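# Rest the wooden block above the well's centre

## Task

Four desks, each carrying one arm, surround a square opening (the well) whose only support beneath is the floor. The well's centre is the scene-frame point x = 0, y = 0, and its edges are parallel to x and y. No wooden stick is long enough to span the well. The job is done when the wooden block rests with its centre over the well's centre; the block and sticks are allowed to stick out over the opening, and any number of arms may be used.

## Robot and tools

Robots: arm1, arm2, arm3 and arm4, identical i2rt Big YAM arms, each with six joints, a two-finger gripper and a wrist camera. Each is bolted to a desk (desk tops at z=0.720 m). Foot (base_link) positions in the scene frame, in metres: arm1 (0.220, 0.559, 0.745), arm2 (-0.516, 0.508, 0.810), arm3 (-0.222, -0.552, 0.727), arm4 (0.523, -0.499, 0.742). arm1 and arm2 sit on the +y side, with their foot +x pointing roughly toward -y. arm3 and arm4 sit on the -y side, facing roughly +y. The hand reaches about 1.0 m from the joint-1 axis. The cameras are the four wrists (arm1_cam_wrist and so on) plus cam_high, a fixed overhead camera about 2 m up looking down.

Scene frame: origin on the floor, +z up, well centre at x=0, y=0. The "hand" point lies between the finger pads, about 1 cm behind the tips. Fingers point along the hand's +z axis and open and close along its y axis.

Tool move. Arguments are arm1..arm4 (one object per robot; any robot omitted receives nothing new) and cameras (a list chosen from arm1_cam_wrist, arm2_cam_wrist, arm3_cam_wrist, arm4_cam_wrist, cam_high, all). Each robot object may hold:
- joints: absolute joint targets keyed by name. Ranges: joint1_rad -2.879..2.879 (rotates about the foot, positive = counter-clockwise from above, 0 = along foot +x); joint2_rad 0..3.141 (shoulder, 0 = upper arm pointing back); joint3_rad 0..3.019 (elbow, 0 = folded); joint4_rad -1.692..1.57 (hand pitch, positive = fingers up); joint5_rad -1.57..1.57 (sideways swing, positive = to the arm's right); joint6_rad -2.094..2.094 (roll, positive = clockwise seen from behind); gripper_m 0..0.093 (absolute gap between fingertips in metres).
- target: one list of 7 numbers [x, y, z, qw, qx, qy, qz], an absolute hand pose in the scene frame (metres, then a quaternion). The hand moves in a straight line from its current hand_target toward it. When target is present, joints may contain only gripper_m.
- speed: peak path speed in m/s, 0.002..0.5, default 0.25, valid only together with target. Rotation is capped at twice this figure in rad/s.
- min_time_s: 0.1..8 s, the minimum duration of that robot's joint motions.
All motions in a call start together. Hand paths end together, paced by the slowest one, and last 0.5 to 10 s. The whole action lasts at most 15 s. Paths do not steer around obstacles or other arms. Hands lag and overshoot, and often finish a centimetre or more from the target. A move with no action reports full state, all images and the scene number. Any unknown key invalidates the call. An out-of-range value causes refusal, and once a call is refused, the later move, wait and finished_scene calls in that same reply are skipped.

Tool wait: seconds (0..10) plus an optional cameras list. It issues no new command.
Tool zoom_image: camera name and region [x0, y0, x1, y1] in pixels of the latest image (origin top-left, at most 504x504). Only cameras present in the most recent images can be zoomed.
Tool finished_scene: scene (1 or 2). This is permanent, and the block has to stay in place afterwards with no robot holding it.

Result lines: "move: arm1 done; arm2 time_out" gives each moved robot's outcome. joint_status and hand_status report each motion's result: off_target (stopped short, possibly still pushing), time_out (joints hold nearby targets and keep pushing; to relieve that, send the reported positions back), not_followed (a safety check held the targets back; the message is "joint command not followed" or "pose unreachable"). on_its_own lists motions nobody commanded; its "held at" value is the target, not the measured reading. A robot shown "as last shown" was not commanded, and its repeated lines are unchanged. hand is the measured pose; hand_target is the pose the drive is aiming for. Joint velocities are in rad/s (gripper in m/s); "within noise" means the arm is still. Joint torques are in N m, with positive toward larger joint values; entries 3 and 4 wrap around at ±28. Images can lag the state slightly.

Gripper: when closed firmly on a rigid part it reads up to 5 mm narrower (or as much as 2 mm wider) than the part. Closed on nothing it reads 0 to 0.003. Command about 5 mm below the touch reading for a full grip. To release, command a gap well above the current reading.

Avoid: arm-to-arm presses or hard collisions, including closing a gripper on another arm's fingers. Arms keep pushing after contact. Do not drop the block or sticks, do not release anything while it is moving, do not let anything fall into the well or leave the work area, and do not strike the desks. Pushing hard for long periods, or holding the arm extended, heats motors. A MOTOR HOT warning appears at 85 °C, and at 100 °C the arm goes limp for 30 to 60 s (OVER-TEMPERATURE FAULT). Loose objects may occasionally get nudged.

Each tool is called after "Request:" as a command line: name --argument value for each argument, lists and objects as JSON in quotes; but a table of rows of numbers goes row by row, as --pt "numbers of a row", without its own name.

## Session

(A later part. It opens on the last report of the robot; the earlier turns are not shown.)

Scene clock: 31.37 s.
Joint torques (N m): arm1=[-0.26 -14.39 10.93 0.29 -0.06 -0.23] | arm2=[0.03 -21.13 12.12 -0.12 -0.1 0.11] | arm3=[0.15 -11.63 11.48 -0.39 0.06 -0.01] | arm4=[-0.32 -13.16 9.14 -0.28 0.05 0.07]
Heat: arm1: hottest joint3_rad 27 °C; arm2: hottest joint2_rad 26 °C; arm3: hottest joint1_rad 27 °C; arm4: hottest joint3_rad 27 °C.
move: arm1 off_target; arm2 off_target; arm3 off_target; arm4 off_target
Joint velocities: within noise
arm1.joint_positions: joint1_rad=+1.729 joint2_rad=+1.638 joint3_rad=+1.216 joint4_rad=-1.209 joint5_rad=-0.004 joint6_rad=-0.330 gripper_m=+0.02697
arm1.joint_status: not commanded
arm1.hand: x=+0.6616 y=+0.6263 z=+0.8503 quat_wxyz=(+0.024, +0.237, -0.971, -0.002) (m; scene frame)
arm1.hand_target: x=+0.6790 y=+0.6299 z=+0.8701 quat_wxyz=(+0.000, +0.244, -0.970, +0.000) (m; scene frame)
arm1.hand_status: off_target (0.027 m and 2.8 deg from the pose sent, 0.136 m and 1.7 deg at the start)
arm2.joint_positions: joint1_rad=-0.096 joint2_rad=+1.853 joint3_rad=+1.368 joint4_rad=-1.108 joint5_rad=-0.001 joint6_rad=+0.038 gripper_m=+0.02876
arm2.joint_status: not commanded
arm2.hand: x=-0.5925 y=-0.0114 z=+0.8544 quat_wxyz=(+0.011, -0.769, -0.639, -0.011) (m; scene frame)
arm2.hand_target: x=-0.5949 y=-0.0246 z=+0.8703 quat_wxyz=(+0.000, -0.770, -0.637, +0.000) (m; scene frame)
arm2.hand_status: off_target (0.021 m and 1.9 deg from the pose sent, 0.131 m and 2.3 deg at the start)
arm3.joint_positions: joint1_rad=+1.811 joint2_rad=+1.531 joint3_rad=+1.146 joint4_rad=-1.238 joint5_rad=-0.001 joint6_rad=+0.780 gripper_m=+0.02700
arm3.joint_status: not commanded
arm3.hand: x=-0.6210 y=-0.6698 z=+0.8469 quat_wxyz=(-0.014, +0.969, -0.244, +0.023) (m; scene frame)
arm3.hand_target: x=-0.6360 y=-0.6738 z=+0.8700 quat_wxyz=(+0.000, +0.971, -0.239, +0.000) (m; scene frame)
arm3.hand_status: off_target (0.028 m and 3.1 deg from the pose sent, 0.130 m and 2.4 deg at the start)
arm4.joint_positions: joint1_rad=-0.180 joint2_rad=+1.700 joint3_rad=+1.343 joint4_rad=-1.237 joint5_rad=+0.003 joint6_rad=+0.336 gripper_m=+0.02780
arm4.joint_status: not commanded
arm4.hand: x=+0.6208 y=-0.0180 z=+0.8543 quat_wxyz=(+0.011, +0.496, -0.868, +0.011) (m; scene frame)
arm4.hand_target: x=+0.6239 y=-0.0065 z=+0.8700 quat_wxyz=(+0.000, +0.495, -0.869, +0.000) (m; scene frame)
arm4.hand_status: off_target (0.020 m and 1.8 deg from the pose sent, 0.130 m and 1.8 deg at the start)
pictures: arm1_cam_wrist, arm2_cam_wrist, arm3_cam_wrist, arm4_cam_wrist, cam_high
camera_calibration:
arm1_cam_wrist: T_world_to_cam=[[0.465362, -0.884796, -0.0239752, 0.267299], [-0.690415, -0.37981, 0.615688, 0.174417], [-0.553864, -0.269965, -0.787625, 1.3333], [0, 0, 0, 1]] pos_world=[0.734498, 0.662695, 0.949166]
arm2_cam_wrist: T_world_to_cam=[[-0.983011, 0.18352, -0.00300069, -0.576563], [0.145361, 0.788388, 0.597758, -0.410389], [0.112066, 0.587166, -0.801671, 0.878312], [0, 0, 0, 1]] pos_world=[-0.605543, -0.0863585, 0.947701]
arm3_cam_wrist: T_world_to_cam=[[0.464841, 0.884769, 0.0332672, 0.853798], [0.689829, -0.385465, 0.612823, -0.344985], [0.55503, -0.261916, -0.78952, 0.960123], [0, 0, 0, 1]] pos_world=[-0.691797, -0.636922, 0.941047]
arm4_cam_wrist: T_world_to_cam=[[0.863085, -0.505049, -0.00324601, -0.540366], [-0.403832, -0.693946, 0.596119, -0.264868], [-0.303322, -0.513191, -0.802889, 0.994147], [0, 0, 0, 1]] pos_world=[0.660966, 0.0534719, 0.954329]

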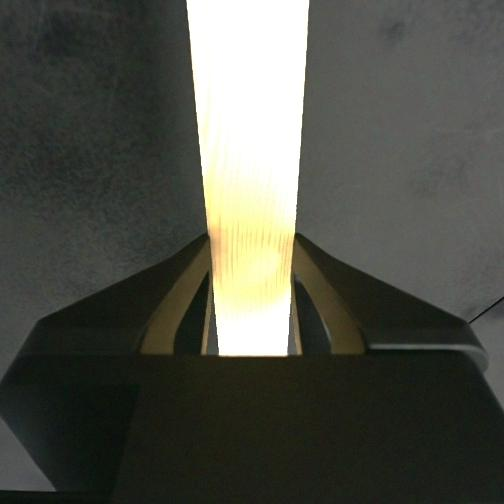

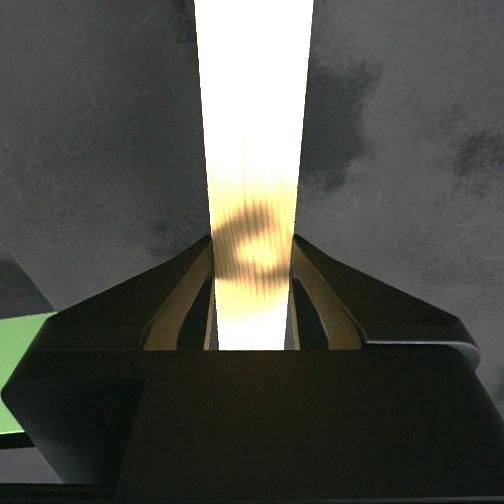

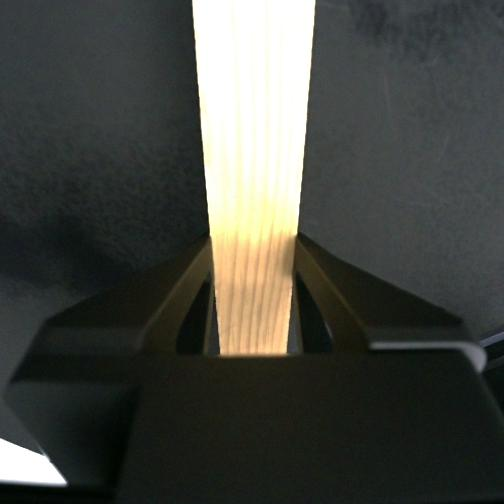

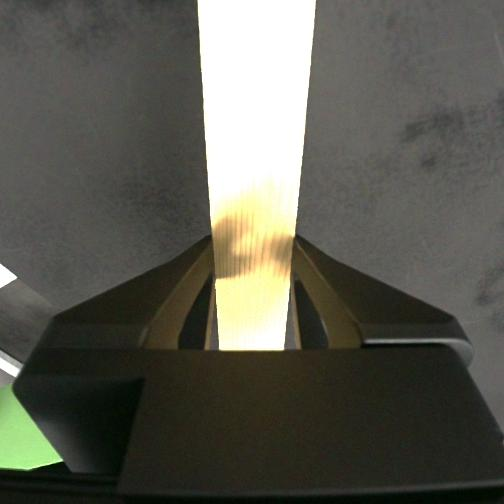

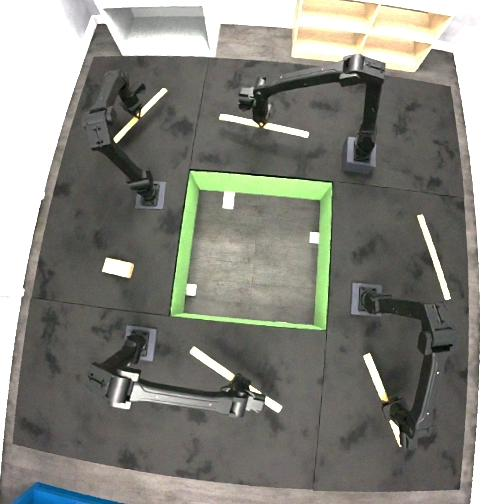

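Request:
move --arm1 '{"joints":{"joint1_rad":-0.455,"joint6_rad":-0.46},"min_time_s":5}' --arm2 '{"joints":{"joint1_rad":-0.5},"min_time_s":1.2}' --arm3 '{"joints":{"joint1_rad":-0.92,"joint6_rad":-0.7},"min_time_s":6}' --arm4 '{"joints":{"joint1_rad":-0.58},"min_time_s":1.2}' --cameras '["cam_high"]'

Scene clock: 39.50 s.
Joint torques (N m): arm1=[-0.44 -14.74 10.58 0.2 -0.03 0.02] | arm2=[-0.03 -20.72 12.14 0.12 -0.05 0.07] | arm3=[0.32 -11.46 11.59 -0.28 -0.03 -0.03] | arm4=[0.09 -12.57 9.17 -0.28 0.02 0.07]
Heat: arm1: hottest joint3_rad 27 °C; arm2: hottest joint2_rad 27 °C; arm3: hottest joint3_rad 28 °C; arm4: hottest joint3_rad 29 °C.
move: arm1 done; arm2 done; arm3 done; arm4 done
Joint velocities: within noise
arm1.joint_positions: joint1_rad=-0.449 joint2_rad=+1.638 joint3_rad=+1.219 joint4_rad=-1.210 joint5_rad=-0.005 joint6_rad=-0.471 gripper_m=+0.02701
arm1.joint_status: all done
arm1.hand: x=+0.0202 y=+0.1562 z=+0.8434 quat_wxyz=(+0.001, -0.702, -0.711, -0.033) (m; scene frame)
arm1.hand_target: x=+0.0095 y=+0.1423 z=+0.8618 quat_wxyz=(-0.006, -0.708, -0.706, -0.011) (m; scene frame)
arm1.hand_status: not commanded
arm2.joint_positions: joint1_rad=-0.503 joint2_rad=+1.853 joint3_rad=+1.368 joint4_rad=-1.108 joint5_rad=-0.002 joint6_rad=+0.038 gripper_m=+0.02876
arm2.joint_status: all done
arm2.hand: x=-0.7917 y=+0.0614 z=+0.8555 quat_wxyz=(+0.010, -0.882, -0.470, -0.012) (m; scene frame)
arm2.hand_target: x=-0.7973 y=+0.0491 z=+0.8713 quat_wxyz=(+0.001, -0.882, -0.470, +0.002) (m; scene frame)
arm2.hand_status: not commanded
arm3.joint_positions: joint1_rad=-0.921 joint2_rad=+1.531 joint3_rad=+1.146 joint4_rad=-1.242 joint5_rad=-0.002 joint6_rad=-0.687 gripper_m=+0.02701
arm3.joint_status: all done
arm3.hand: x=+0.0952 y=-0.2859 z=+0.8479 quat_wxyz=(+0.028, +0.638, -0.769, -0.001) (m; scene frame)
arm3.hand_target: x=+0.1079 y=-0.2751 z=+0.8710 quat_wxyz=(-0.001, +0.644, -0.765, -0.001) (m; scene frame)
arm3.hand_status: not commanded
arm4.joint_positions: joint1_rad=-0.585 joint2_rad=+1.700 joint3_rad=+1.343 joint4_rad=-1.237 joint5_rad=+0.003 joint6_rad=+0.336 gripper_m=+0.02780
arm4.joint_status: all done
arm4.hand: x=+0.8022 y=-0.0950 z=+0.8537 quat_wxyz=(+0.012, +0.311, -0.950, +0.011) (m; scene frame)
arm4.hand_target: x=+0.8071 y=-0.0839 z=+0.8694 quat_wxyz=(-0.001, +0.313, -0.950, +0.001) (m; scene frame)
arm4.hand_status: not commanded
pictures: cam_high

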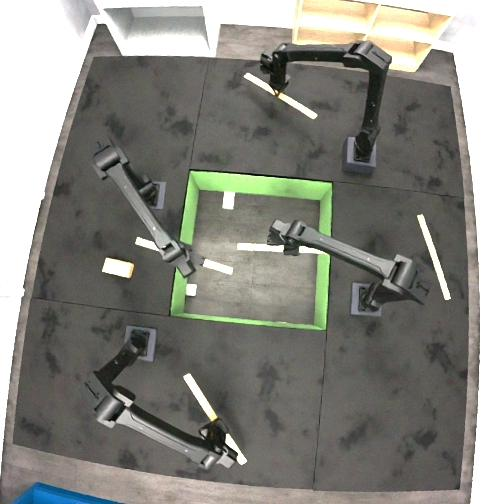

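Request:
zoom_image --camera "cam_high" --region '[220, 200, 350, 300]'

Request:
zoom_image --camera "cam_high" --region '[230, 40, 340, 140]'

Request:
zoom_image --camera "cam_high" --region '[120, 210, 250, 310]'

Request:
zoom_image --camera "cam_high" --region '[160, 360, 270, 480]'

Scaled by 3.877 from the camera's 504x504 image, which has a finer 720x720 frame.

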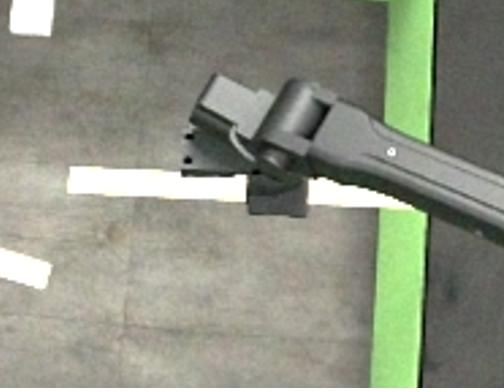

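Scaled by 4.582 from the camera's 504x504 image, which has a finer 720x720 frame.

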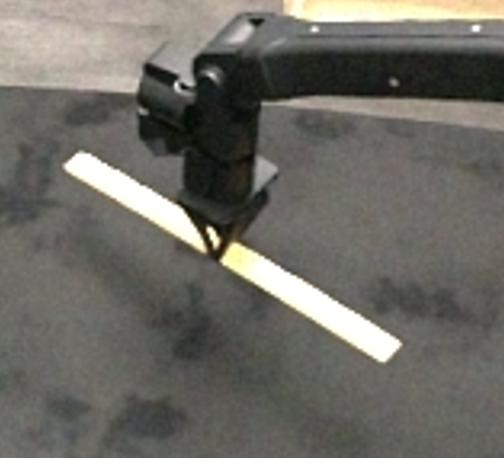

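Scaled by 3.877 from the camera's 504x504 image, which has a finer 720x720 frame.

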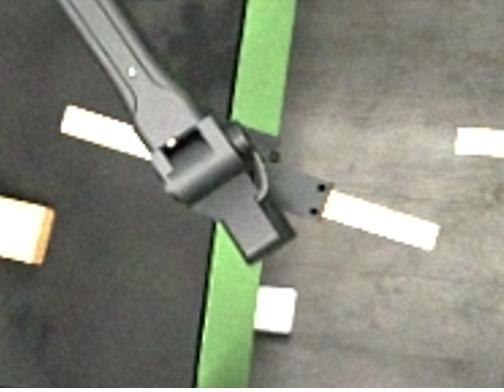

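Scaled by 4.200 from the camera's 504x504 image, which has a finer 720x720 frame.

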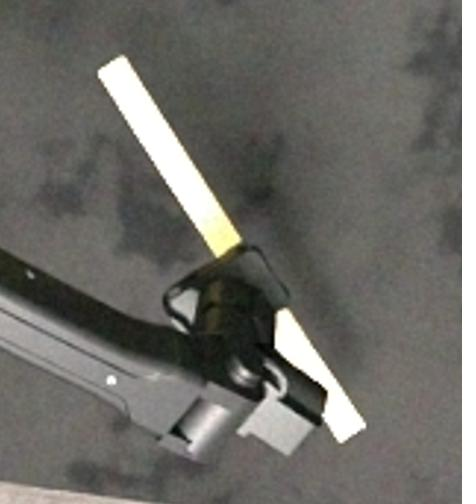

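Request:
move --arm1 '{"target":[0.017,0.156,0.815,0.0952,0.7007,0.7007,-0.0952],"speed":0.1}' --arm2 '{"target":[-0.375,0.03,0.93,0,0,1,0],"speed":0.15}' --cameras '["cam_high","arm1_cam_wrist"]'

Scene clock: 50.00 s.
Joint torques (N m): arm1=[-0.73 -13.57 6.72 1.4 -0.19 -0.23] | arm2=[0.67 -15.44 13.5 0.02 -0.03 -0.04] | arm3=[0.38 -11.46 11.59 -0.28 -0.04 -0.03] | arm4=[0.15 -12.51 9.17 -0.29 0.02 0.07]
Heat: arm1: hottest joint3_rad 28 °C; arm2: hottest joint2_rad 28 °C; arm3: hottest joint3_rad 30 °C; arm4: hottest joint3_rad 30 °C.
move: arm1 done; arm2 off_target
Joint velocities: within noise
arm1.joint_positions: joint1_rad=-0.489 joint2_rad=+1.525 joint3_rad=+0.963 joint4_rad=-0.788 joint5_rad=-0.114 joint6_rad=-0.484 gripper_m=+0.02701
arm1.joint_status: not commanded
arm1.hand: x=+0.0210 y=+0.1548 z=+0.8105 quat_wxyz=(-0.092, -0.703, -0.700, +0.085) (m; scene frame)
arm1.hand_target: x=+0.0171 y=+0.1560 z=+0.8149 quat_wxyz=(-0.095, -0.701, -0.701, +0.095) (m; scene frame)
arm1.hand_status: done (0.006 m and 1.2 deg from the pose sent, 0.029 m and 18.4 deg at the start)
arm2.joint_positions: joint1_rad=+0.331 joint2_rad=+1.661 joint3_rad=+1.309 joint4_rad=-1.213 joint5_rad=-0.001 joint6_rad=-1.271 gripper_m=+0.02876
arm2.joint_status: not commanded
arm2.hand: x=-0.3821 y=+0.0426 z=+0.9272 quat_wxyz=(+0.000, -0.009, -1.000, -0.003) (m; scene frame)
arm2.hand_target: x=-0.3751 y=+0.0305 z=+0.9300 quat_wxyz=(+0.000, +0.000, -1.000, +0.000) (m; scene frame)
arm2.hand_status: off_target (0.015 m and 1.1 deg from the pose sent, 0.424 m and 123.9 deg at the start)
arm3, arm4: as last shown
pictures: arm1_cam_wrist, cam_high
camera_calibration:
arm1_cam_wrist: T_world_to_cam=[[-0.999815, -0.00659723, -0.018082, 0.0374046], [-0.0126514, 0.933232, 0.359051, -0.431962], [0.0145059, 0.359213, -0.933143, 0.82838], [0, 0, 0, 1]] pos_world=[0.0199163, 0.105803, 0.92877]

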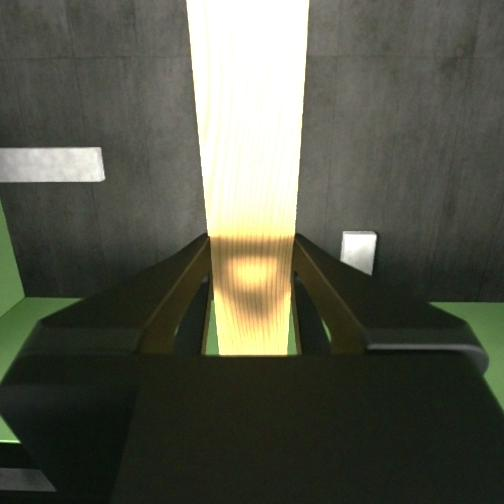

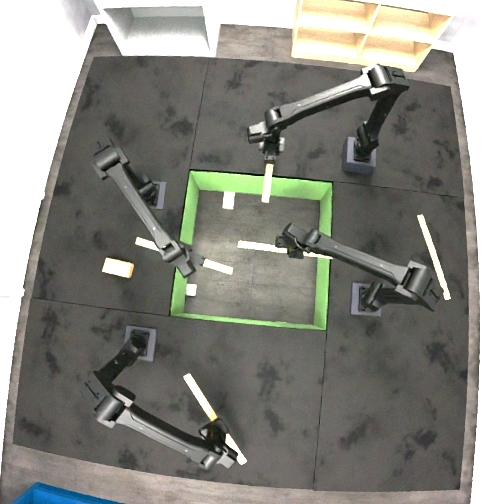

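Request:
zoom_image --camera "cam_high" --region '[230, 150, 350, 270]'

Scaled by 4.200 from the camera's 504x504 image, which has a finer 720x720 frame.

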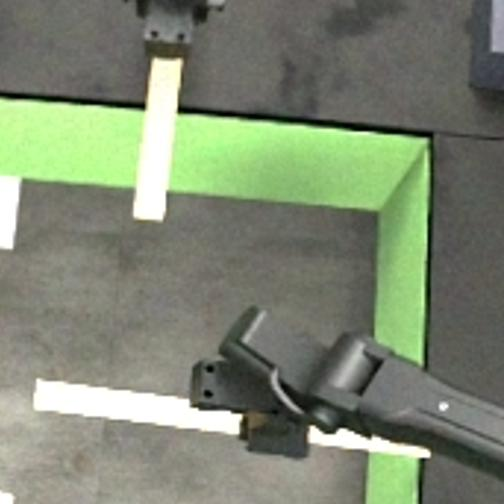

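Request:
move --arm1 '{"target":[0.027,0.177,0.809,0.0952,0.7007,0.7007,-0.0952],"speed":0.06}' --arm2 '{"target":[-0.161,0.026,0.86,0.1197,0,0.9928,0],"speed":0.12}' --cameras '["cam_high","arm1_cam_wrist"]'

Request:
zoom_image --camera "cam_high" --region '[170, 160, 350, 340]'

Scene clock: 54.37 s.
Joint torques (N m): arm1=[-0.79 -12.63 6.63 1.4 -0.2 -0.23] | arm2=[-0.21 -18.55 13.01 1.18 -0.37 0.19] | arm3=[0.32 -11.52 11.58 -0.25 -0.04 -0.03] | arm4=[0.15 -12.51 9.22 -0.29 0.02 0.07]
Heat: arm1: hottest joint3_rad 28 °C; arm2: hottest joint2_rad 28 °C; arm3: hottest joint3_rad 30 °C; arm4: hottest joint3_rad 30 °C.
move: arm1 done; arm2 off_target
Joint velocities: within noise
arm1.joint_positions: joint1_rad=-0.493 joint2_rad=+1.477 joint3_rad=+0.892 joint4_rad=-0.764 joint5_rad=-0.115 joint6_rad=-0.488 gripper_m=+0.02701
arm1.joint_status: not commanded
arm1.hand: x=+0.0307 y=+0.1760 z=+0.8050 quat_wxyz=(-0.092, -0.703, -0.700, +0.085) (m; scene frame)
arm1.hand_target: x=+0.0269 y=+0.1770 z=+0.8089 quat_wxyz=(-0.095, -0.701, -0.701, +0.095) (m; scene frame)
arm1.hand_status: done (0.006 m and 1.2 deg from the pose sent, 0.023 m and 1.2 deg at the start)
arm2.joint_positions: joint1_rad=+0.624 joint2_rad=+1.893 joint3_rad=+1.438 joint4_rad=-0.996 joint5_rad=-0.194 joint6_rad=-0.990 gripper_m=+0.02876
arm2.joint_status: not commanded
arm2.hand: x=-0.1741 y=+0.0398 z=+0.8626 quat_wxyz=(-0.113, +0.002, -0.994, -0.008) (m; scene frame)
arm2.hand_target: x=-0.1615 y=+0.0267 z=+0.8602 quat_wxyz=(-0.120, +0.000, -0.993, +0.000) (m; scene frame)
arm2.hand_status: off_target (0.019 m and 1.2 deg from the pose sent, 0.232 m and 13.8 deg at the start)
arm3, arm4: as last shown
pictures: arm1_cam_wrist, cam_high
camera_calibration:
arm1_cam_wrist: T_world_to_cam=[[-0.99982, -0.00661931, -0.0177643, 0.0468538], [-0.0125535, 0.933345, 0.358761, -0.4494], [0.0142055, 0.358919, -0.93326, 0.815647], [0, 0, 0, 1]] pos_world=[0.0296172, 0.127004, 0.92327]

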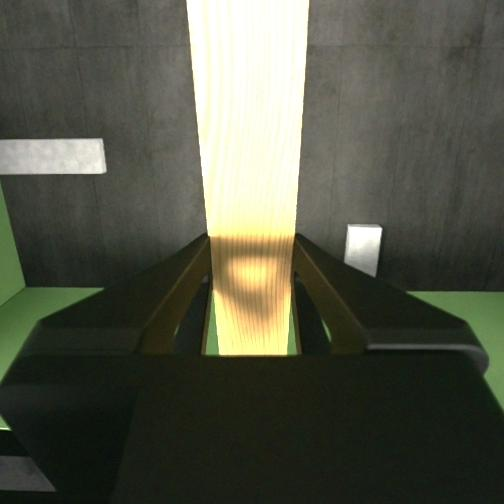

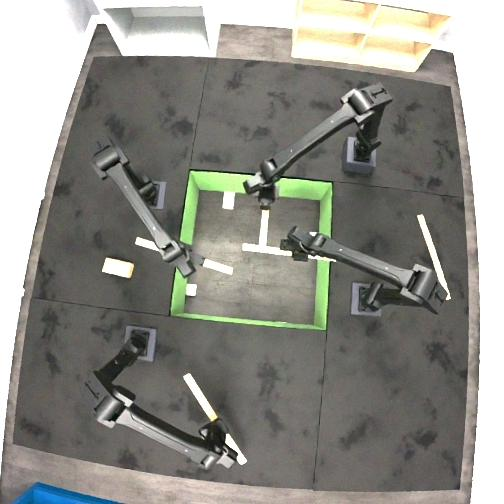

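Scaled by 2.800 from the camera's 504x504 image, which has a finer 720x720 frame.

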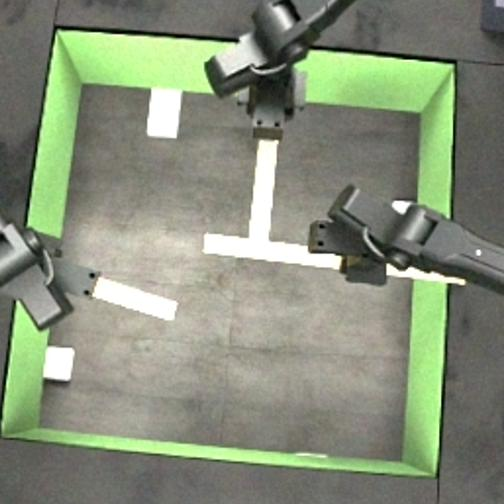

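Request:
move --arm2 '{"target":[-0.148,0.025,0.800,0.1321,0,0.9912,0],"speed":0.06}' --cameras '["cam_high","arm1_cam_wrist","arm2_cam_wrist","arm3_cam_wrist"]'

Request:
zoom_image --camera "cam_high" --region '[220, 200, 300, 280]'

Scene clock: 56.43 s.
Joint torques (N m): arm1=[-0.73 -12.69 6.63 1.4 -0.19 -0.23] | arm2=[0.32 -19.19 9.37 1.35 -0.42 0.21] | arm3=[0.32 -11.52 11.6 -0.25 -0.04 -0.03] | arm4=[0.15 -12.57 9.2 -0.25 0.03 0.07]
Heat: arm1: hottest joint3_rad 28 °C; arm2: hottest joint2_rad 28 °C; arm3: hottest joint3_rad 31 °C; arm4: hottest joint3_rad 30 °C.
move: arm2 off_target
Joint velocities: within noise
arm1, arm3, arm4: as last shown
arm2.joint_positions: joint1_rad=+0.630 joint2_rad=+1.983 joint3_rad=+1.438 joint4_rad=-0.853 joint5_rad=-0.212 joint6_rad=-0.976 gripper_m=+0.02876
arm2.joint_status: not commanded
arm2.hand: x=-0.1547 y=+0.0225 z=+0.8170 quat_wxyz=(-0.135, +0.001, -0.991, +0.008) (m; scene frame)
arm2.hand_target: x=-0.1484 y=+0.0256 z=+0.8002 quat_wxyz=(-0.132, +0.000, -0.991, +0.000) (m; scene frame)
arm2.hand_status: off_target (0.018 m and 1.0 deg from the pose sent, 0.069 m and 2.4 deg at the start)
pictures: arm1_cam_wrist, arm2_cam_wrist, arm3_cam_wrist, cam_high
camera_calibration:
arm1_cam_wrist: T_world_to_cam=[[-0.99982, -0.00661931, -0.0177643, 0.0468538], [-0.0125535, 0.933345, 0.358761, -0.4494], [0.0142055, 0.358919, -0.93326, 0.815647], [0, 0, 0, 1]] pos_world=[0.0296172, 0.127004, 0.92327]
arm2_cam_wrist: T_world_to_cam=[[0.0012147, -0.999945, 0.0103894, 0.0154875], [-0.943202, 0.00230594, 0.332213, -0.412066], [-0.332219, -0.0102029, -0.943147, 0.839699], [0, 0, 0, 1]] pos_world=[-0.109716, 0.0250042, 0.928693]
arm3_cam_wrist: T_world_to_cam=[[0.983293, -0.177079, -0.0421765, -0.107833], [-0.114111, -0.780147, 0.615101, -0.729877], [-0.141825, -0.600011, -0.78732, 0.631765], [0, 0, 0, 1]] pos_world=[0.112345, -0.20944, 0.941801]

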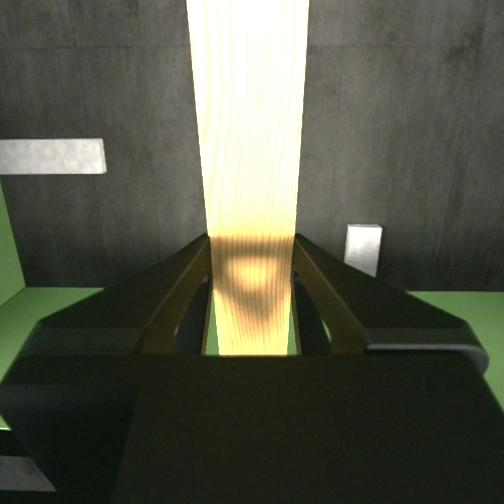

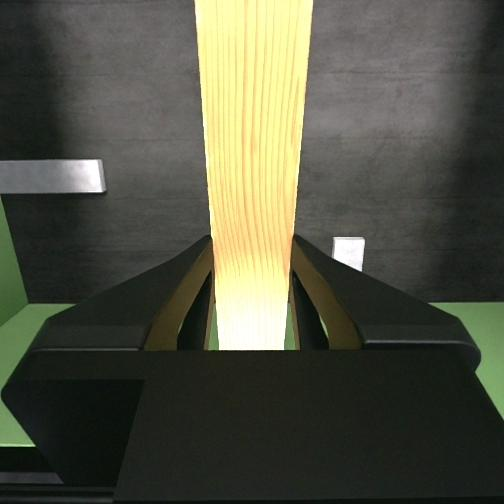

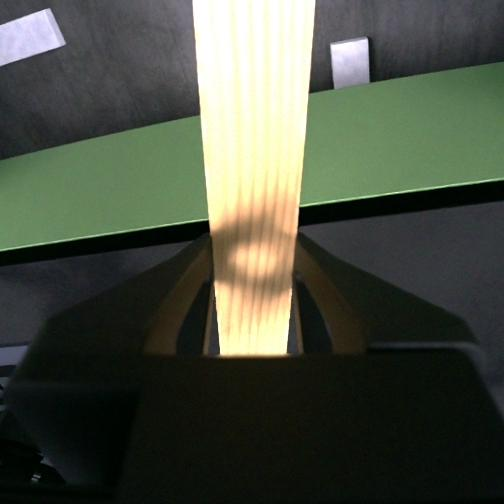

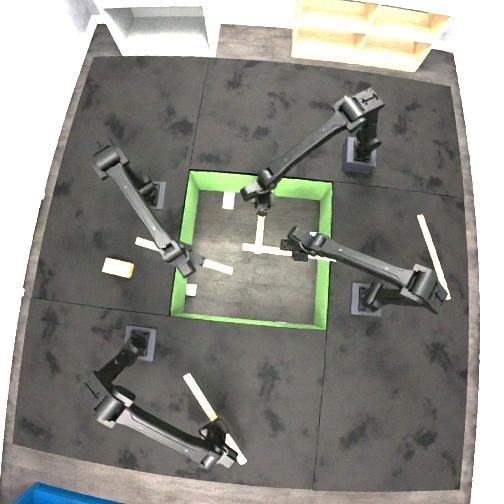

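Scaled by 6.300 from the camera's 504x504 image, which has a finer 720x720 frame.

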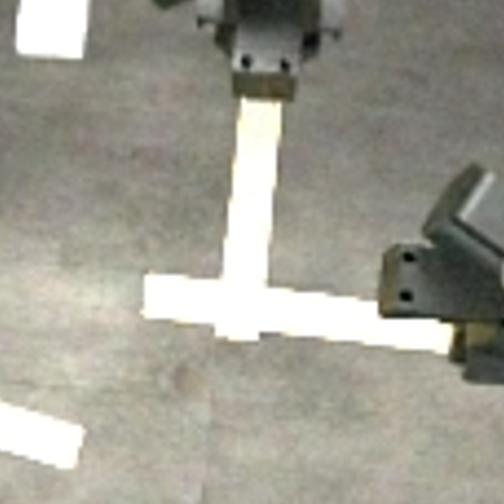

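Request:
move --arm2 '{"target":[-0.150,0.040,0.786,0.1321,0,0.9912,0],"speed":0.05}' --cameras '["cam_high","arm1_cam_wrist","arm2_cam_wrist"]'

Request:
zoom_image --camera "cam_high" --region '[220, 200, 300, 280]'

Scene clock: 57.83 s.
Joint torques (N m): arm1=[-0.79 -12.69 6.83 1.4 -0.19 -0.2] | arm2=[0.62 -19.55 8.05 1.35 -0.31 0.16] | arm3=[0.38 -11.52 11.6 -0.28 -0.04 -0.03] | arm4=[0.09 -12.57 9.17 -0.29 0.02 0.06]
Heat: arm1: hottest joint3_rad 28 °C; arm2: hottest joint2_rad 28 °C; arm3: hottest joint3_rad 31 °C; arm4: hottest joint3_rad 30 °C.
move: arm2 off_target
Joint velocities: within noise
arm1.joint_positions: joint1_rad=-0.493 joint2_rad=+1.477 joint3_rad=+0.888 joint4_rad=-0.764 joint5_rad=-0.115 joint6_rad=-0.491 gripper_m=+0.02701
arm1.joint_status: not commanded
arm1.hand: x=+0.0315 y=+0.1774 z=+0.8037 quat_wxyz=(-0.092, -0.702, -0.702, +0.084) (m; scene frame)
arm1.hand_target: x=+0.0269 y=+0.1770 z=+0.8090 quat_wxyz=(-0.095, -0.701, -0.701, +0.095) (m; scene frame)
arm1.hand_status: not commanded
arm2.joint_positions: joint1_rad=+0.641 joint2_rad=+1.983 joint3_rad=+1.391 joint4_rad=-0.799 joint5_rad=-0.213 joint6_rad=-0.966 gripper_m=+0.02876
arm2.joint_status: not commanded
arm2.hand: x=-0.1536 y=+0.0338 z=+0.8021 quat_wxyz=(-0.137, +0.002, -0.991, +0.009) (m; scene frame)
arm2.hand_target: x=-0.1504 y=+0.0403 z=+0.7863 quat_wxyz=(-0.132, +0.000, -0.991, +0.000) (m; scene frame)
arm2.hand_status: off_target (0.018 m and 1.2 deg from the pose sent, 0.036 m and 1.0 deg at the start)
arm3, arm4: as last shown
pictures: arm1_cam_wrist, arm2_cam_wrist, cam_high
camera_calibration:
arm1_cam_wrist: T_world_to_cam=[[-0.999782, -0.00920622, -0.0187197, 0.048843], [-0.0153535, 0.932231, 0.361537, -0.452143], [0.0141227, 0.361745, -0.93217, 0.812609], [0, 0, 0, 1]] pos_world=[0.0304141, 0.127994, 0.92187]
arm2_cam_wrist: T_world_to_cam=[[0.00285887, -0.999922, 0.0121194, 0.0258257], [-0.944713, 0.00127318, 0.327896, -0.402991], [-0.327886, -0.0123868, -0.944636, 0.827998], [0, 0, 0, 1]] pos_world=[-0.109296, 0.036593, 0.913983]

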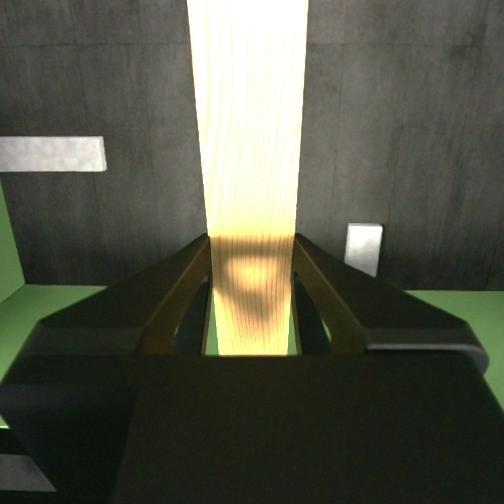

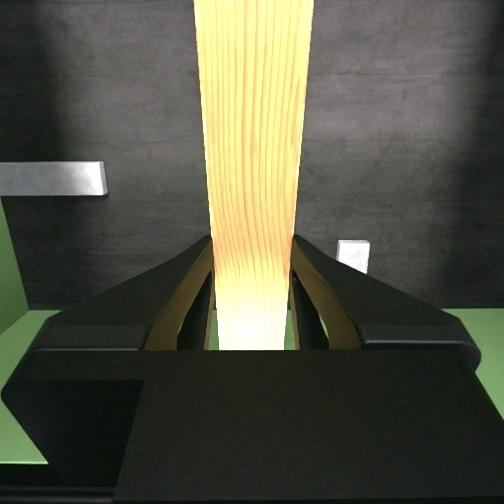

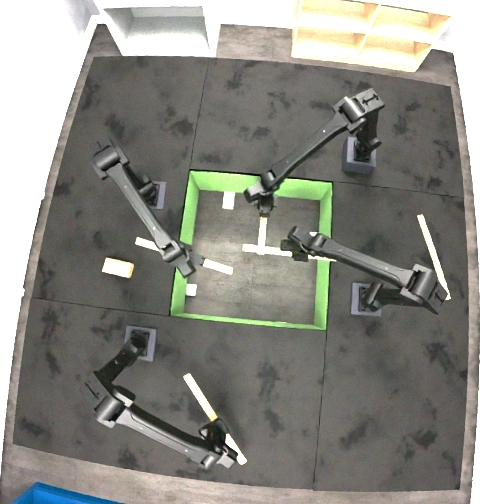

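Scaled by 6.300 from the camera's 504x504 image, which has a finer 720x720 frame.

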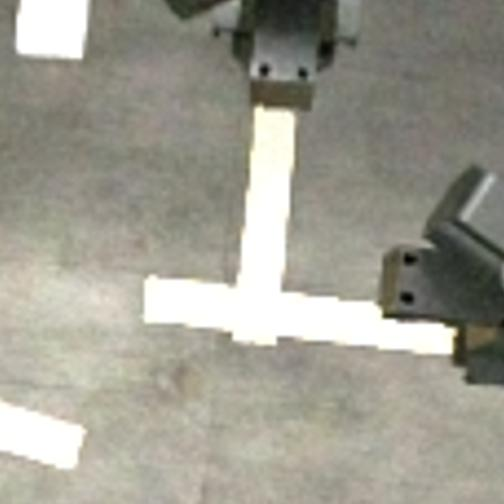

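Request:
move --arm3 '{"target":[0.06,-0.27,0.96,0.0882,-0.7016,0.7016,0.0882],"speed":0.15}'

Request:
move --arm3 '{"target":[-0.03,-0.157,0.895,0.0882,-0.7016,0.7016,0.0882],"speed":0.12}' --cameras '["cam_high","arm1_cam_wrist","arm2_cam_wrist","arm3_cam_wrist"]'

Request:
zoom_image --camera "cam_high" --region '[160, 180, 300, 320]'

Scene clock: 59.97 s.
Joint torques (N m): arm1=[-0.79 -12.63 6.83 1.4 -0.19 -0.2] | arm2=[0.67 -19.66 7.97 1.2 -0.28 0.24] | arm3=[0.85 -9.05 11.23 -0.16 -0.31 -0.05] | arm4=[-0.03 -12.51 9.2 -0.29 0.03 0.07]
Heat: arm1: hottest joint3_rad 28 °C; arm2: hottest joint2_rad 28 °C; arm3: hottest joint3_rad 31 °C; arm4: hottest joint3_rad 30 °C.
move: arm3 off_target
Joint velocities: within noise
arm1, arm2, arm4: as last shown
arm3.joint_positions: joint1_rad=-0.921 joint2_rad=+1.292 joint3_rad=+1.146 joint4_rad=-1.297 joint5_rad=-0.186 joint6_rad=-0.837 gripper_m=+0.02701
arm3.joint_status: not commanded
arm3.hand: x=+0.0575 y=-0.2762 z=+0.9418 quat_wxyz=(-0.070, +0.694, -0.711, -0.088) (m; scene frame)
arm3.hand_target: x=+0.0597 y=-0.2703 z=+0.9599 quat_wxyz=(-0.088, +0.701, -0.702, -0.088) (m; scene frame)
arm3.hand_status: off_target (0.019 m and 2.5 deg from the pose sent, 0.119 m and 19.7 deg at the start)
pictures: none

Scene clock: 62.17 s.
Joint torques (N m): arm1=[-0.79 -12.63 6.84 1.39 -0.19 -0.2] | arm2=[0.85 -20.01 8.18 1.22 -0.27 0.2] | arm3=[0.44 -8.53 8.85 0.88 -0.05 0.22] | arm4=[0.21 -12.69 9.25 -0.28 0.01 0.07]
Heat: arm1: hottest joint3_rad 28 °C; arm2: hottest joint2_rad 28 °C; arm3: hottest joint3_rad 31 °C; arm4: hottest joint3_rad 31 °C.
move: arm3 done
Joint velocities: within noise
arm1, arm2, arm4: as last shown
arm3.joint_positions: joint1_rad=-0.550 joint2_rad=+1.376 joint3_rad=+1.098 joint4_rad=-1.083 joint5_rad=-0.120 joint6_rad=-0.499 gripper_m=+0.02701
arm3.joint_status: not commanded
arm3.hand: x=-0.0317 y=-0.1622 z=+0.8963 quat_wxyz=(-0.084, +0.705, -0.698, -0.087) (m; scene frame)
arm3.hand_target: x=-0.0300 y=-0.1570 z=+0.8950 quat_wxyz=(-0.088, +0.702, -0.702, -0.088) (m; scene frame)
arm3.hand_status: done (0.006 m and 0.8 deg from the pose sent, 0.155 m and 2.5 deg at the start)
pictures: arm1_cam_wrist, arm2_cam_wrist, arm3_cam_wrist, cam_high
camera_calibration:
arm1_cam_wrist: T_world_to_cam=[[-0.999782, -0.00920622, -0.0187197, 0.048843], [-0.0153535, 0.932231, 0.361537, -0.452143], [0.0141227, 0.361745, -0.93217, 0.812609], [0, 0, 0, 1]] pos_world=[0.0304141, 0.127994, 0.92187]
arm2_cam_wrist: T_world_to_cam=[[0.00285887, -0.999922, 0.0121194, 0.0258257], [-0.944713, 0.00127318, 0.327896, -0.402991], [-0.327886, -0.0123868, -0.944636, 0.827998], [0, 0, 0, 1]] pos_world=[-0.109296, 0.036593, 0.913983]
arm3_cam_wrist: T_world_to_cam=[[0.999791, 0.0197333, -0.00538187, 0.0403696], [0.0203216, -0.928415, 0.370989, -0.478597], [0.00232424, -0.371021, -0.928621, 0.894473], [0, 0, 0, 1]] pos_world=[-0.0327143, -0.113265, 1.0084]

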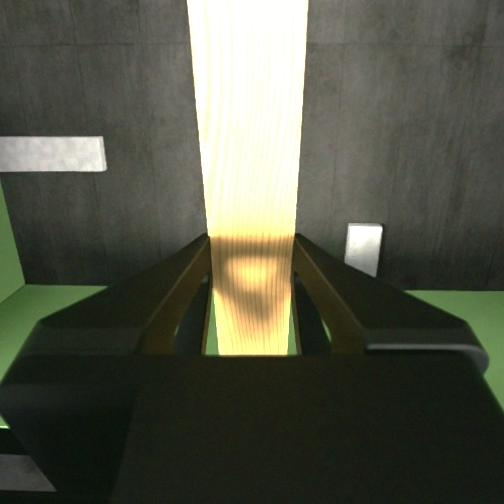

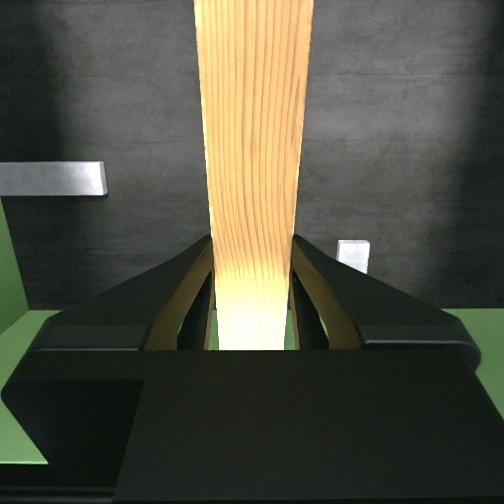

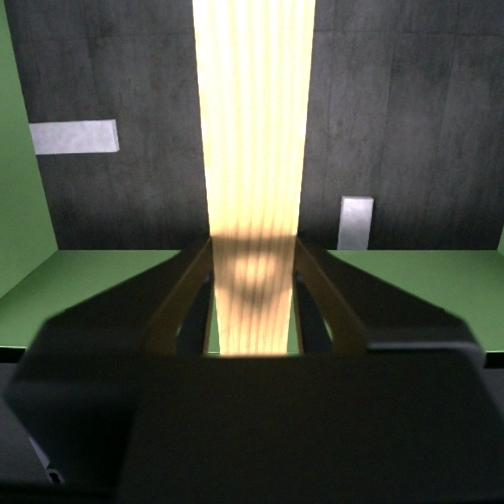

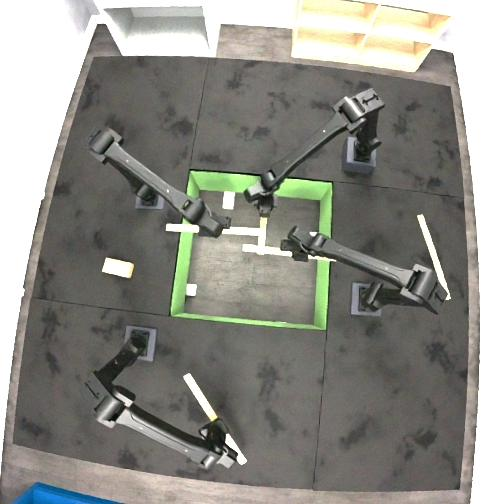

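Scaled by 3.600 from the camera's 504x504 image, which has a finer 720x720 frame.

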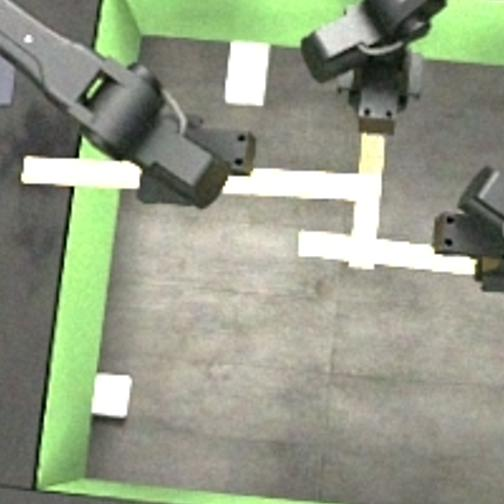

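Request:
zoom_image --camera "cam_high" --region '[240, 205, 290, 255]'

Scaled by 10.080 from the camera's 504x504 image, which has a finer 720x720 frame.

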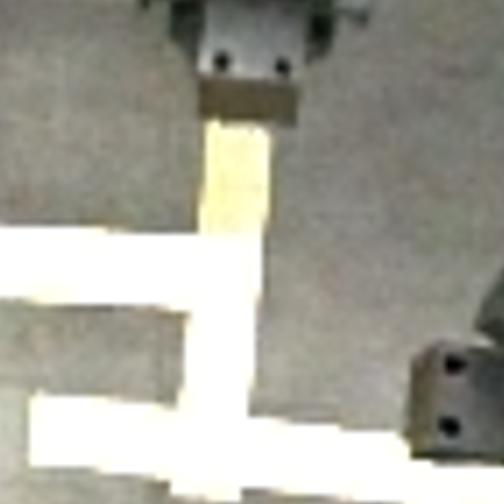

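Request:
move --arm3 '{"target":[-0.039,-0.153,0.81,0.0882,-0.7016,0.7016,0.0882],"speed":0.08}' --cameras '["cam_high"]'

Request:
zoom_image --camera "cam_high" --region '[240, 205, 290, 255]'

Scene clock: 64.97 s.
Joint torques (N m): arm1=[-0.79 -12.69 6.84 1.4 -0.19 -0.2] | arm2=[0.21 -19.6 7.95 1.44 -0.24 0.24] | arm3=[0.85 -8.82 7.97 0.91 -0.04 0.21] | arm4=[0.26 -12.45 9.18 -0.29 0.02 0.07]
Heat: arm1: hottest joint3_rad 28 °C; arm2: hottest joint2_rad 28 °C; arm3: hottest joint3_rad 31 °C; arm4: hottest joint3_rad 31 °C.
move: arm3 done
Joint velocities: within noise
arm1, arm2, arm4: as last shown
arm3.joint_positions: joint1_rad=-0.531 joint2_rad=+1.467 joint3_rad=+0.950 joint4_rad=-0.842 joint5_rad=-0.115 joint6_rad=-0.475 gripper_m=+0.02701
arm3.joint_status: not commanded
arm3.hand: x=-0.0381 y=-0.1585 z=+0.8117 quat_wxyz=(-0.085, +0.703, -0.700, -0.087) (m; scene frame)
arm3.hand_target: x=-0.0390 y=-0.1530 z=+0.8102 quat_wxyz=(-0.088, +0.702, -0.702, -0.088) (m; scene frame)
arm3.hand_status: done (0.006 m and 0.5 deg from the pose sent, 0.087 m and 0.8 deg at the start)
pictures: cam_high

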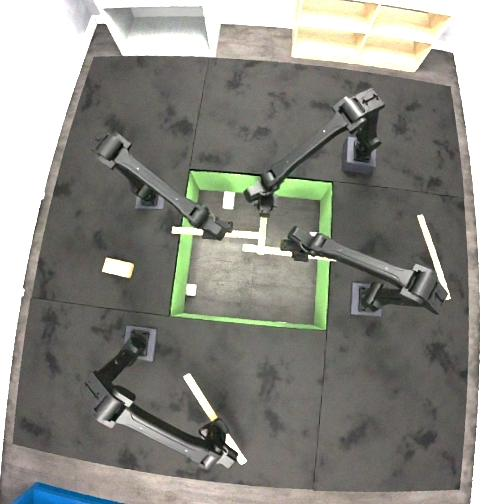

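Scaled by 10.080 from the camera's 504x504 image, which has a finer 720x720 frame.

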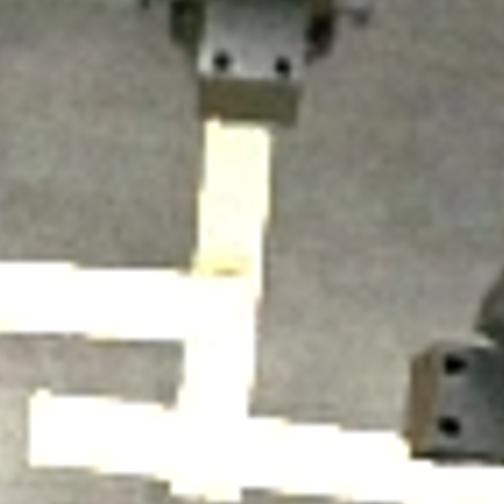

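Request:
move --arm3 '{"target":[-0.045,-0.141,0.791,0.0882,-0.7016,0.7016,0.0882],"speed":0.05}' --cameras '["cam_high"]'

Request:
zoom_image --camera "cam_high" --region '[240, 205, 290, 255]'

Request:
zoom_image --camera "cam_high" --region '[150, 190, 230, 270]'

Scene clock: 66.40 s.
Joint torques (N m): arm1=[-0.79 -12.69 6.98 1.39 -0.19 -0.19] | arm2=[0.62 -20.07 8.51 1.48 -0.3 0.22] | arm3=[0.85 -8.47 7.43 0.83 0.02 0.24] | arm4=[0.09 -12.45 9.25 -0.28 0.01 0.07]
Heat: arm1: hottest joint3_rad 28 °C; arm2: hottest joint2_rad 28 °C; arm3: hottest joint3_rad 31 °C; arm4: hottest joint3_rad 31 °C.
move: arm3 done
Joint velocities: within noise
arm1: as last shown
arm1.joint_positions: joint1_rad=-0.493 joint2_rad=+1.477 joint3_rad=+0.886 joint4_rad=-0.764 joint5_rad=-0.115 joint6_rad=-0.492 gripper_m=+0.02701
arm1.hand: x=+0.0320 y=+0.1783 z=+0.8028 quat_wxyz=(-0.091, -0.702, -0.702, +0.083) (m; scene frame)
arm2.joint_positions: joint1_rad=+0.644 joint2_rad=+1.983 joint3_rad=+1.386 joint4_rad=-0.799 joint5_rad=-0.213 joint6_rad=-0.966 gripper_m=+0.02876
arm2.joint_status: not commanded
arm2.hand: x=-0.1536 y=+0.0363 z=+0.8006 quat_wxyz=(-0.136, +0.003, -0.991, +0.007) (m; scene frame)
arm2.hand_target: x=-0.1503 y=+0.0404 z=+0.7863 quat_wxyz=(-0.132, +0.000, -0.991, +0.000) (m; scene frame)
arm2.hand_status: not commanded
arm3.joint_positions: joint1_rad=-0.504 joint2_rad=+1.502 joint3_rad=+0.950 joint4_rad=-0.784 joint5_rad=-0.110 joint6_rad=-0.452 gripper_m=+0.02701
arm3.joint_status: not commanded
arm3.hand: x=-0.0427 y=-0.1432 z=+0.7998 quat_wxyz=(-0.093, +0.704, -0.698, -0.090) (m; scene frame)
arm3.hand_target: x=-0.0451 y=-0.1412 z=+0.7912 quat_wxyz=(-0.088, +0.702, -0.702, -0.088) (m; scene frame)
arm3.hand_status: done (0.009 m and 0.8 deg from the pose sent, 0.028 m and 0.5 deg at the start)
arm4.joint_positions: joint1_rad=-0.585 joint2_rad=+1.700 joint3_rad=+1.343 joint4_rad=-1.237 joint5_rad=+0.003 joint6_rad=+0.336 gripper_m=+0.02780
arm4.joint_status: not commanded
arm4.hand: x=+0.8022 y=-0.0950 z=+0.8537 quat_wxyz=(+0.012, +0.311, -0.950, +0.011) (m; scene frame)
arm4.hand_target: x=+0.8071 y=-0.0839 z=+0.8694 quat_wxyz=(-0.001, +0.313, -0.950, +0.001) (m; scene frame)
arm4.hand_status: not commanded
pictures: cam_high

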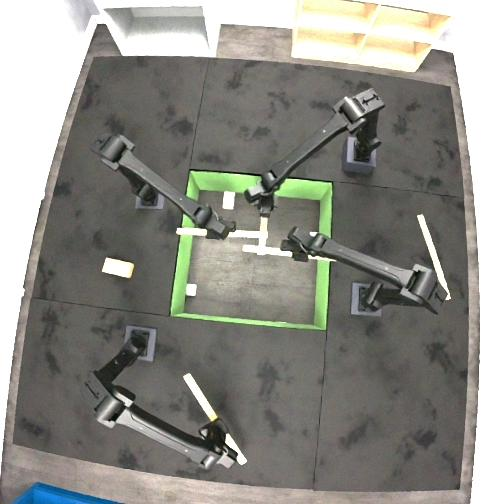

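Scaled by 10.080 from the camera's 504x504 image, which has a finer 720x720 frame.

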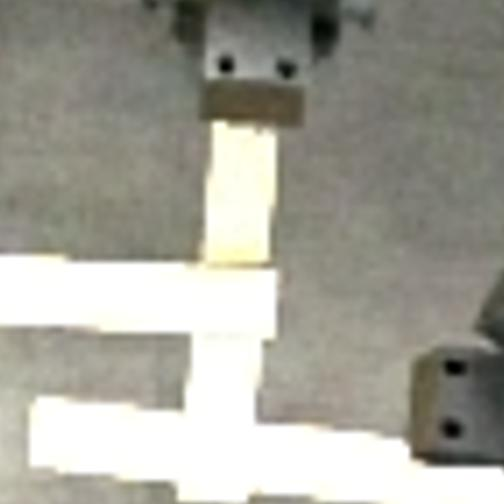

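Scaled by 6.300 from the camera's 504x504 image, which has a finer 720x720 frame.

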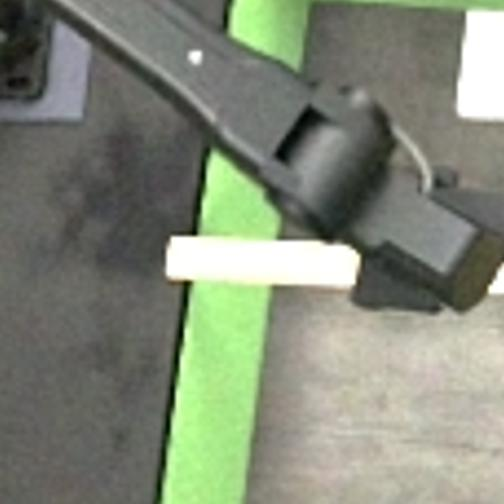

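Request:
zoom_image --camera "cam_high" --region '[225, 140, 305, 220]'

Request:
zoom_image --camera "cam_high" --region '[290, 210, 370, 290]'

Scaled by 6.300 from the camera's 504x504 image, which has a finer 720x720 frame.

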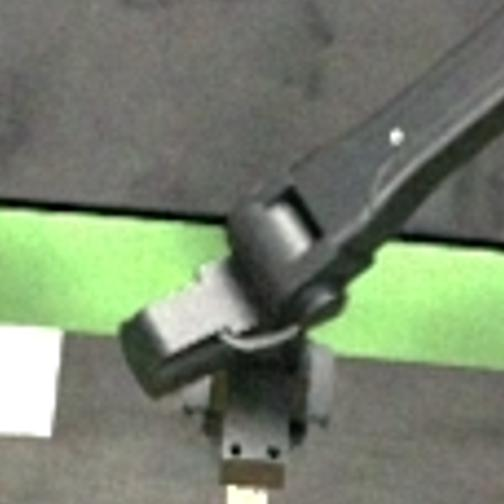

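Scaled by 6.300 from the camera's 504x504 image, which has a finer 720x720 frame.

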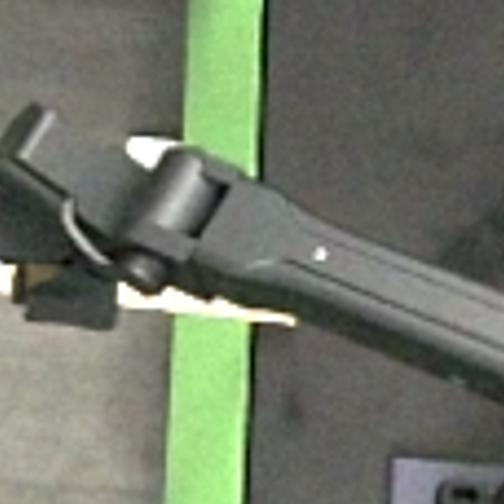

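Request:
move --arm2 '{"target":[-0.164,0.034,0.786,0.1321,0,0.9912,0],"speed":0.03}' --cameras '["cam_high"]'

Request:
zoom_image --camera "cam_high" --region '[240, 205, 290, 255]'

Request:
zoom_image --camera "cam_high" --region '[150, 190, 230, 270]'

Scene clock: 68.43 s.
Joint torques (N m): arm1=[-0.79 -12.63 6.99 1.4 -0.2 -0.19] | arm2=[-1.2 -20.6 8.12 1.48 -0.29 -0.04] | arm3=[0.85 -8.59 7.43 0.77 0.02 0.22] | arm4=[0.03 -12.69 9.2 -0.29 0.02 0.08]
Heat: arm1: hottest joint3_rad 28 °C; arm2: hottest joint3_rad 28 °C; arm3: hottest joint3_rad 31 °C; arm4: hottest joint3_rad 31 °C.
move: arm2 off_target
Joint velocities: within noise
arm1, arm4: as last shown
arm2.joint_positions: joint1_rad=+0.639 joint2_rad=+1.983 joint3_rad=+1.381 joint4_rad=-0.799 joint5_rad=-0.217 joint6_rad=-0.971 gripper_m=+0.02876
arm2.joint_status: not commanded
arm2.hand: x=-0.1566 y=+0.0371 z=+0.7988 quat_wxyz=(-0.136, +0.003, -0.991, +0.004) (m; scene frame)
arm2.hand_target: x=-0.1640 y=+0.0344 z=+0.7862 quat_wxyz=(-0.132, +0.000, -0.991, +0.000) (m; scene frame)
arm2.hand_status: off_target (0.015 m and 0.8 deg from the pose sent, 0.018 m and 1.0 deg at the start)
arm3.joint_positions: joint1_rad=-0.503 joint2_rad=+1.504 joint3_rad=+0.950 joint4_rad=-0.782 joint5_rad=-0.110 joint6_rad=-0.452 gripper_m=+0.02701
arm3.joint_status: not commanded
arm3.hand: x=-0.0428 y=-0.1427 z=+0.7993 quat_wxyz=(-0.094, +0.704, -0.698, -0.090) (m; scene frame)
arm3.hand_target: x=-0.0450 y=-0.1411 z=+0.7912 quat_wxyz=(-0.088, +0.702, -0.701, -0.088) (m; scene frame)
arm3.hand_status: not commanded
pictures: cam_high

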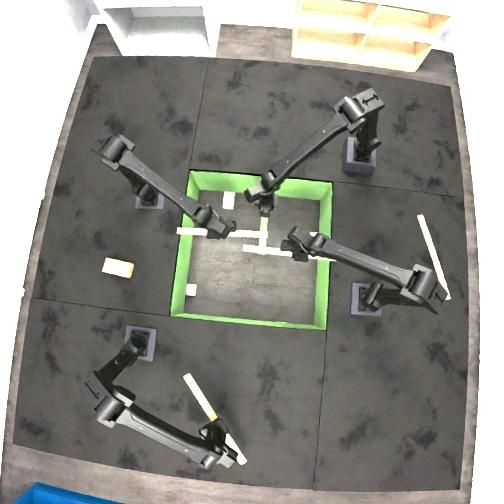

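Scaled by 10.080 from the camera's 504x504 image, which has a finer 720x720 frame.

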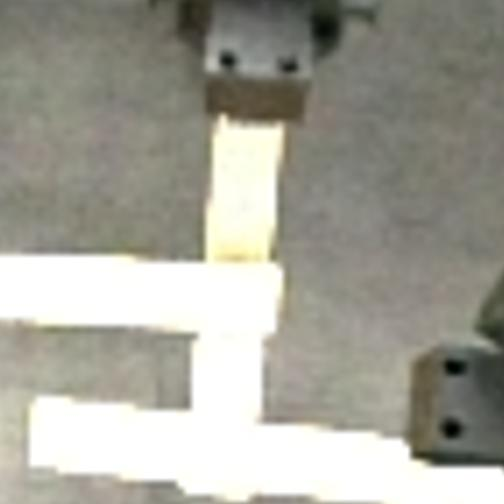

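Scaled by 6.300 from the camera's 504x504 image, which has a finer 720x720 frame.

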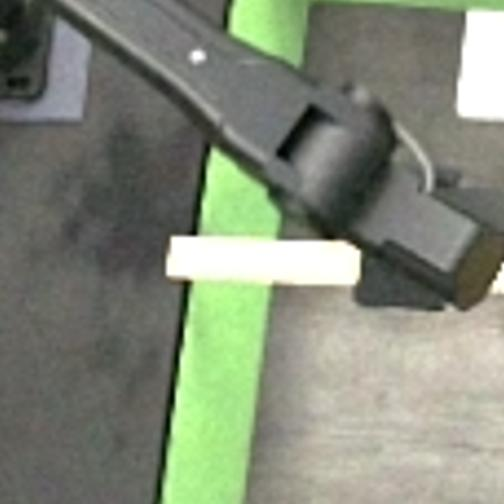

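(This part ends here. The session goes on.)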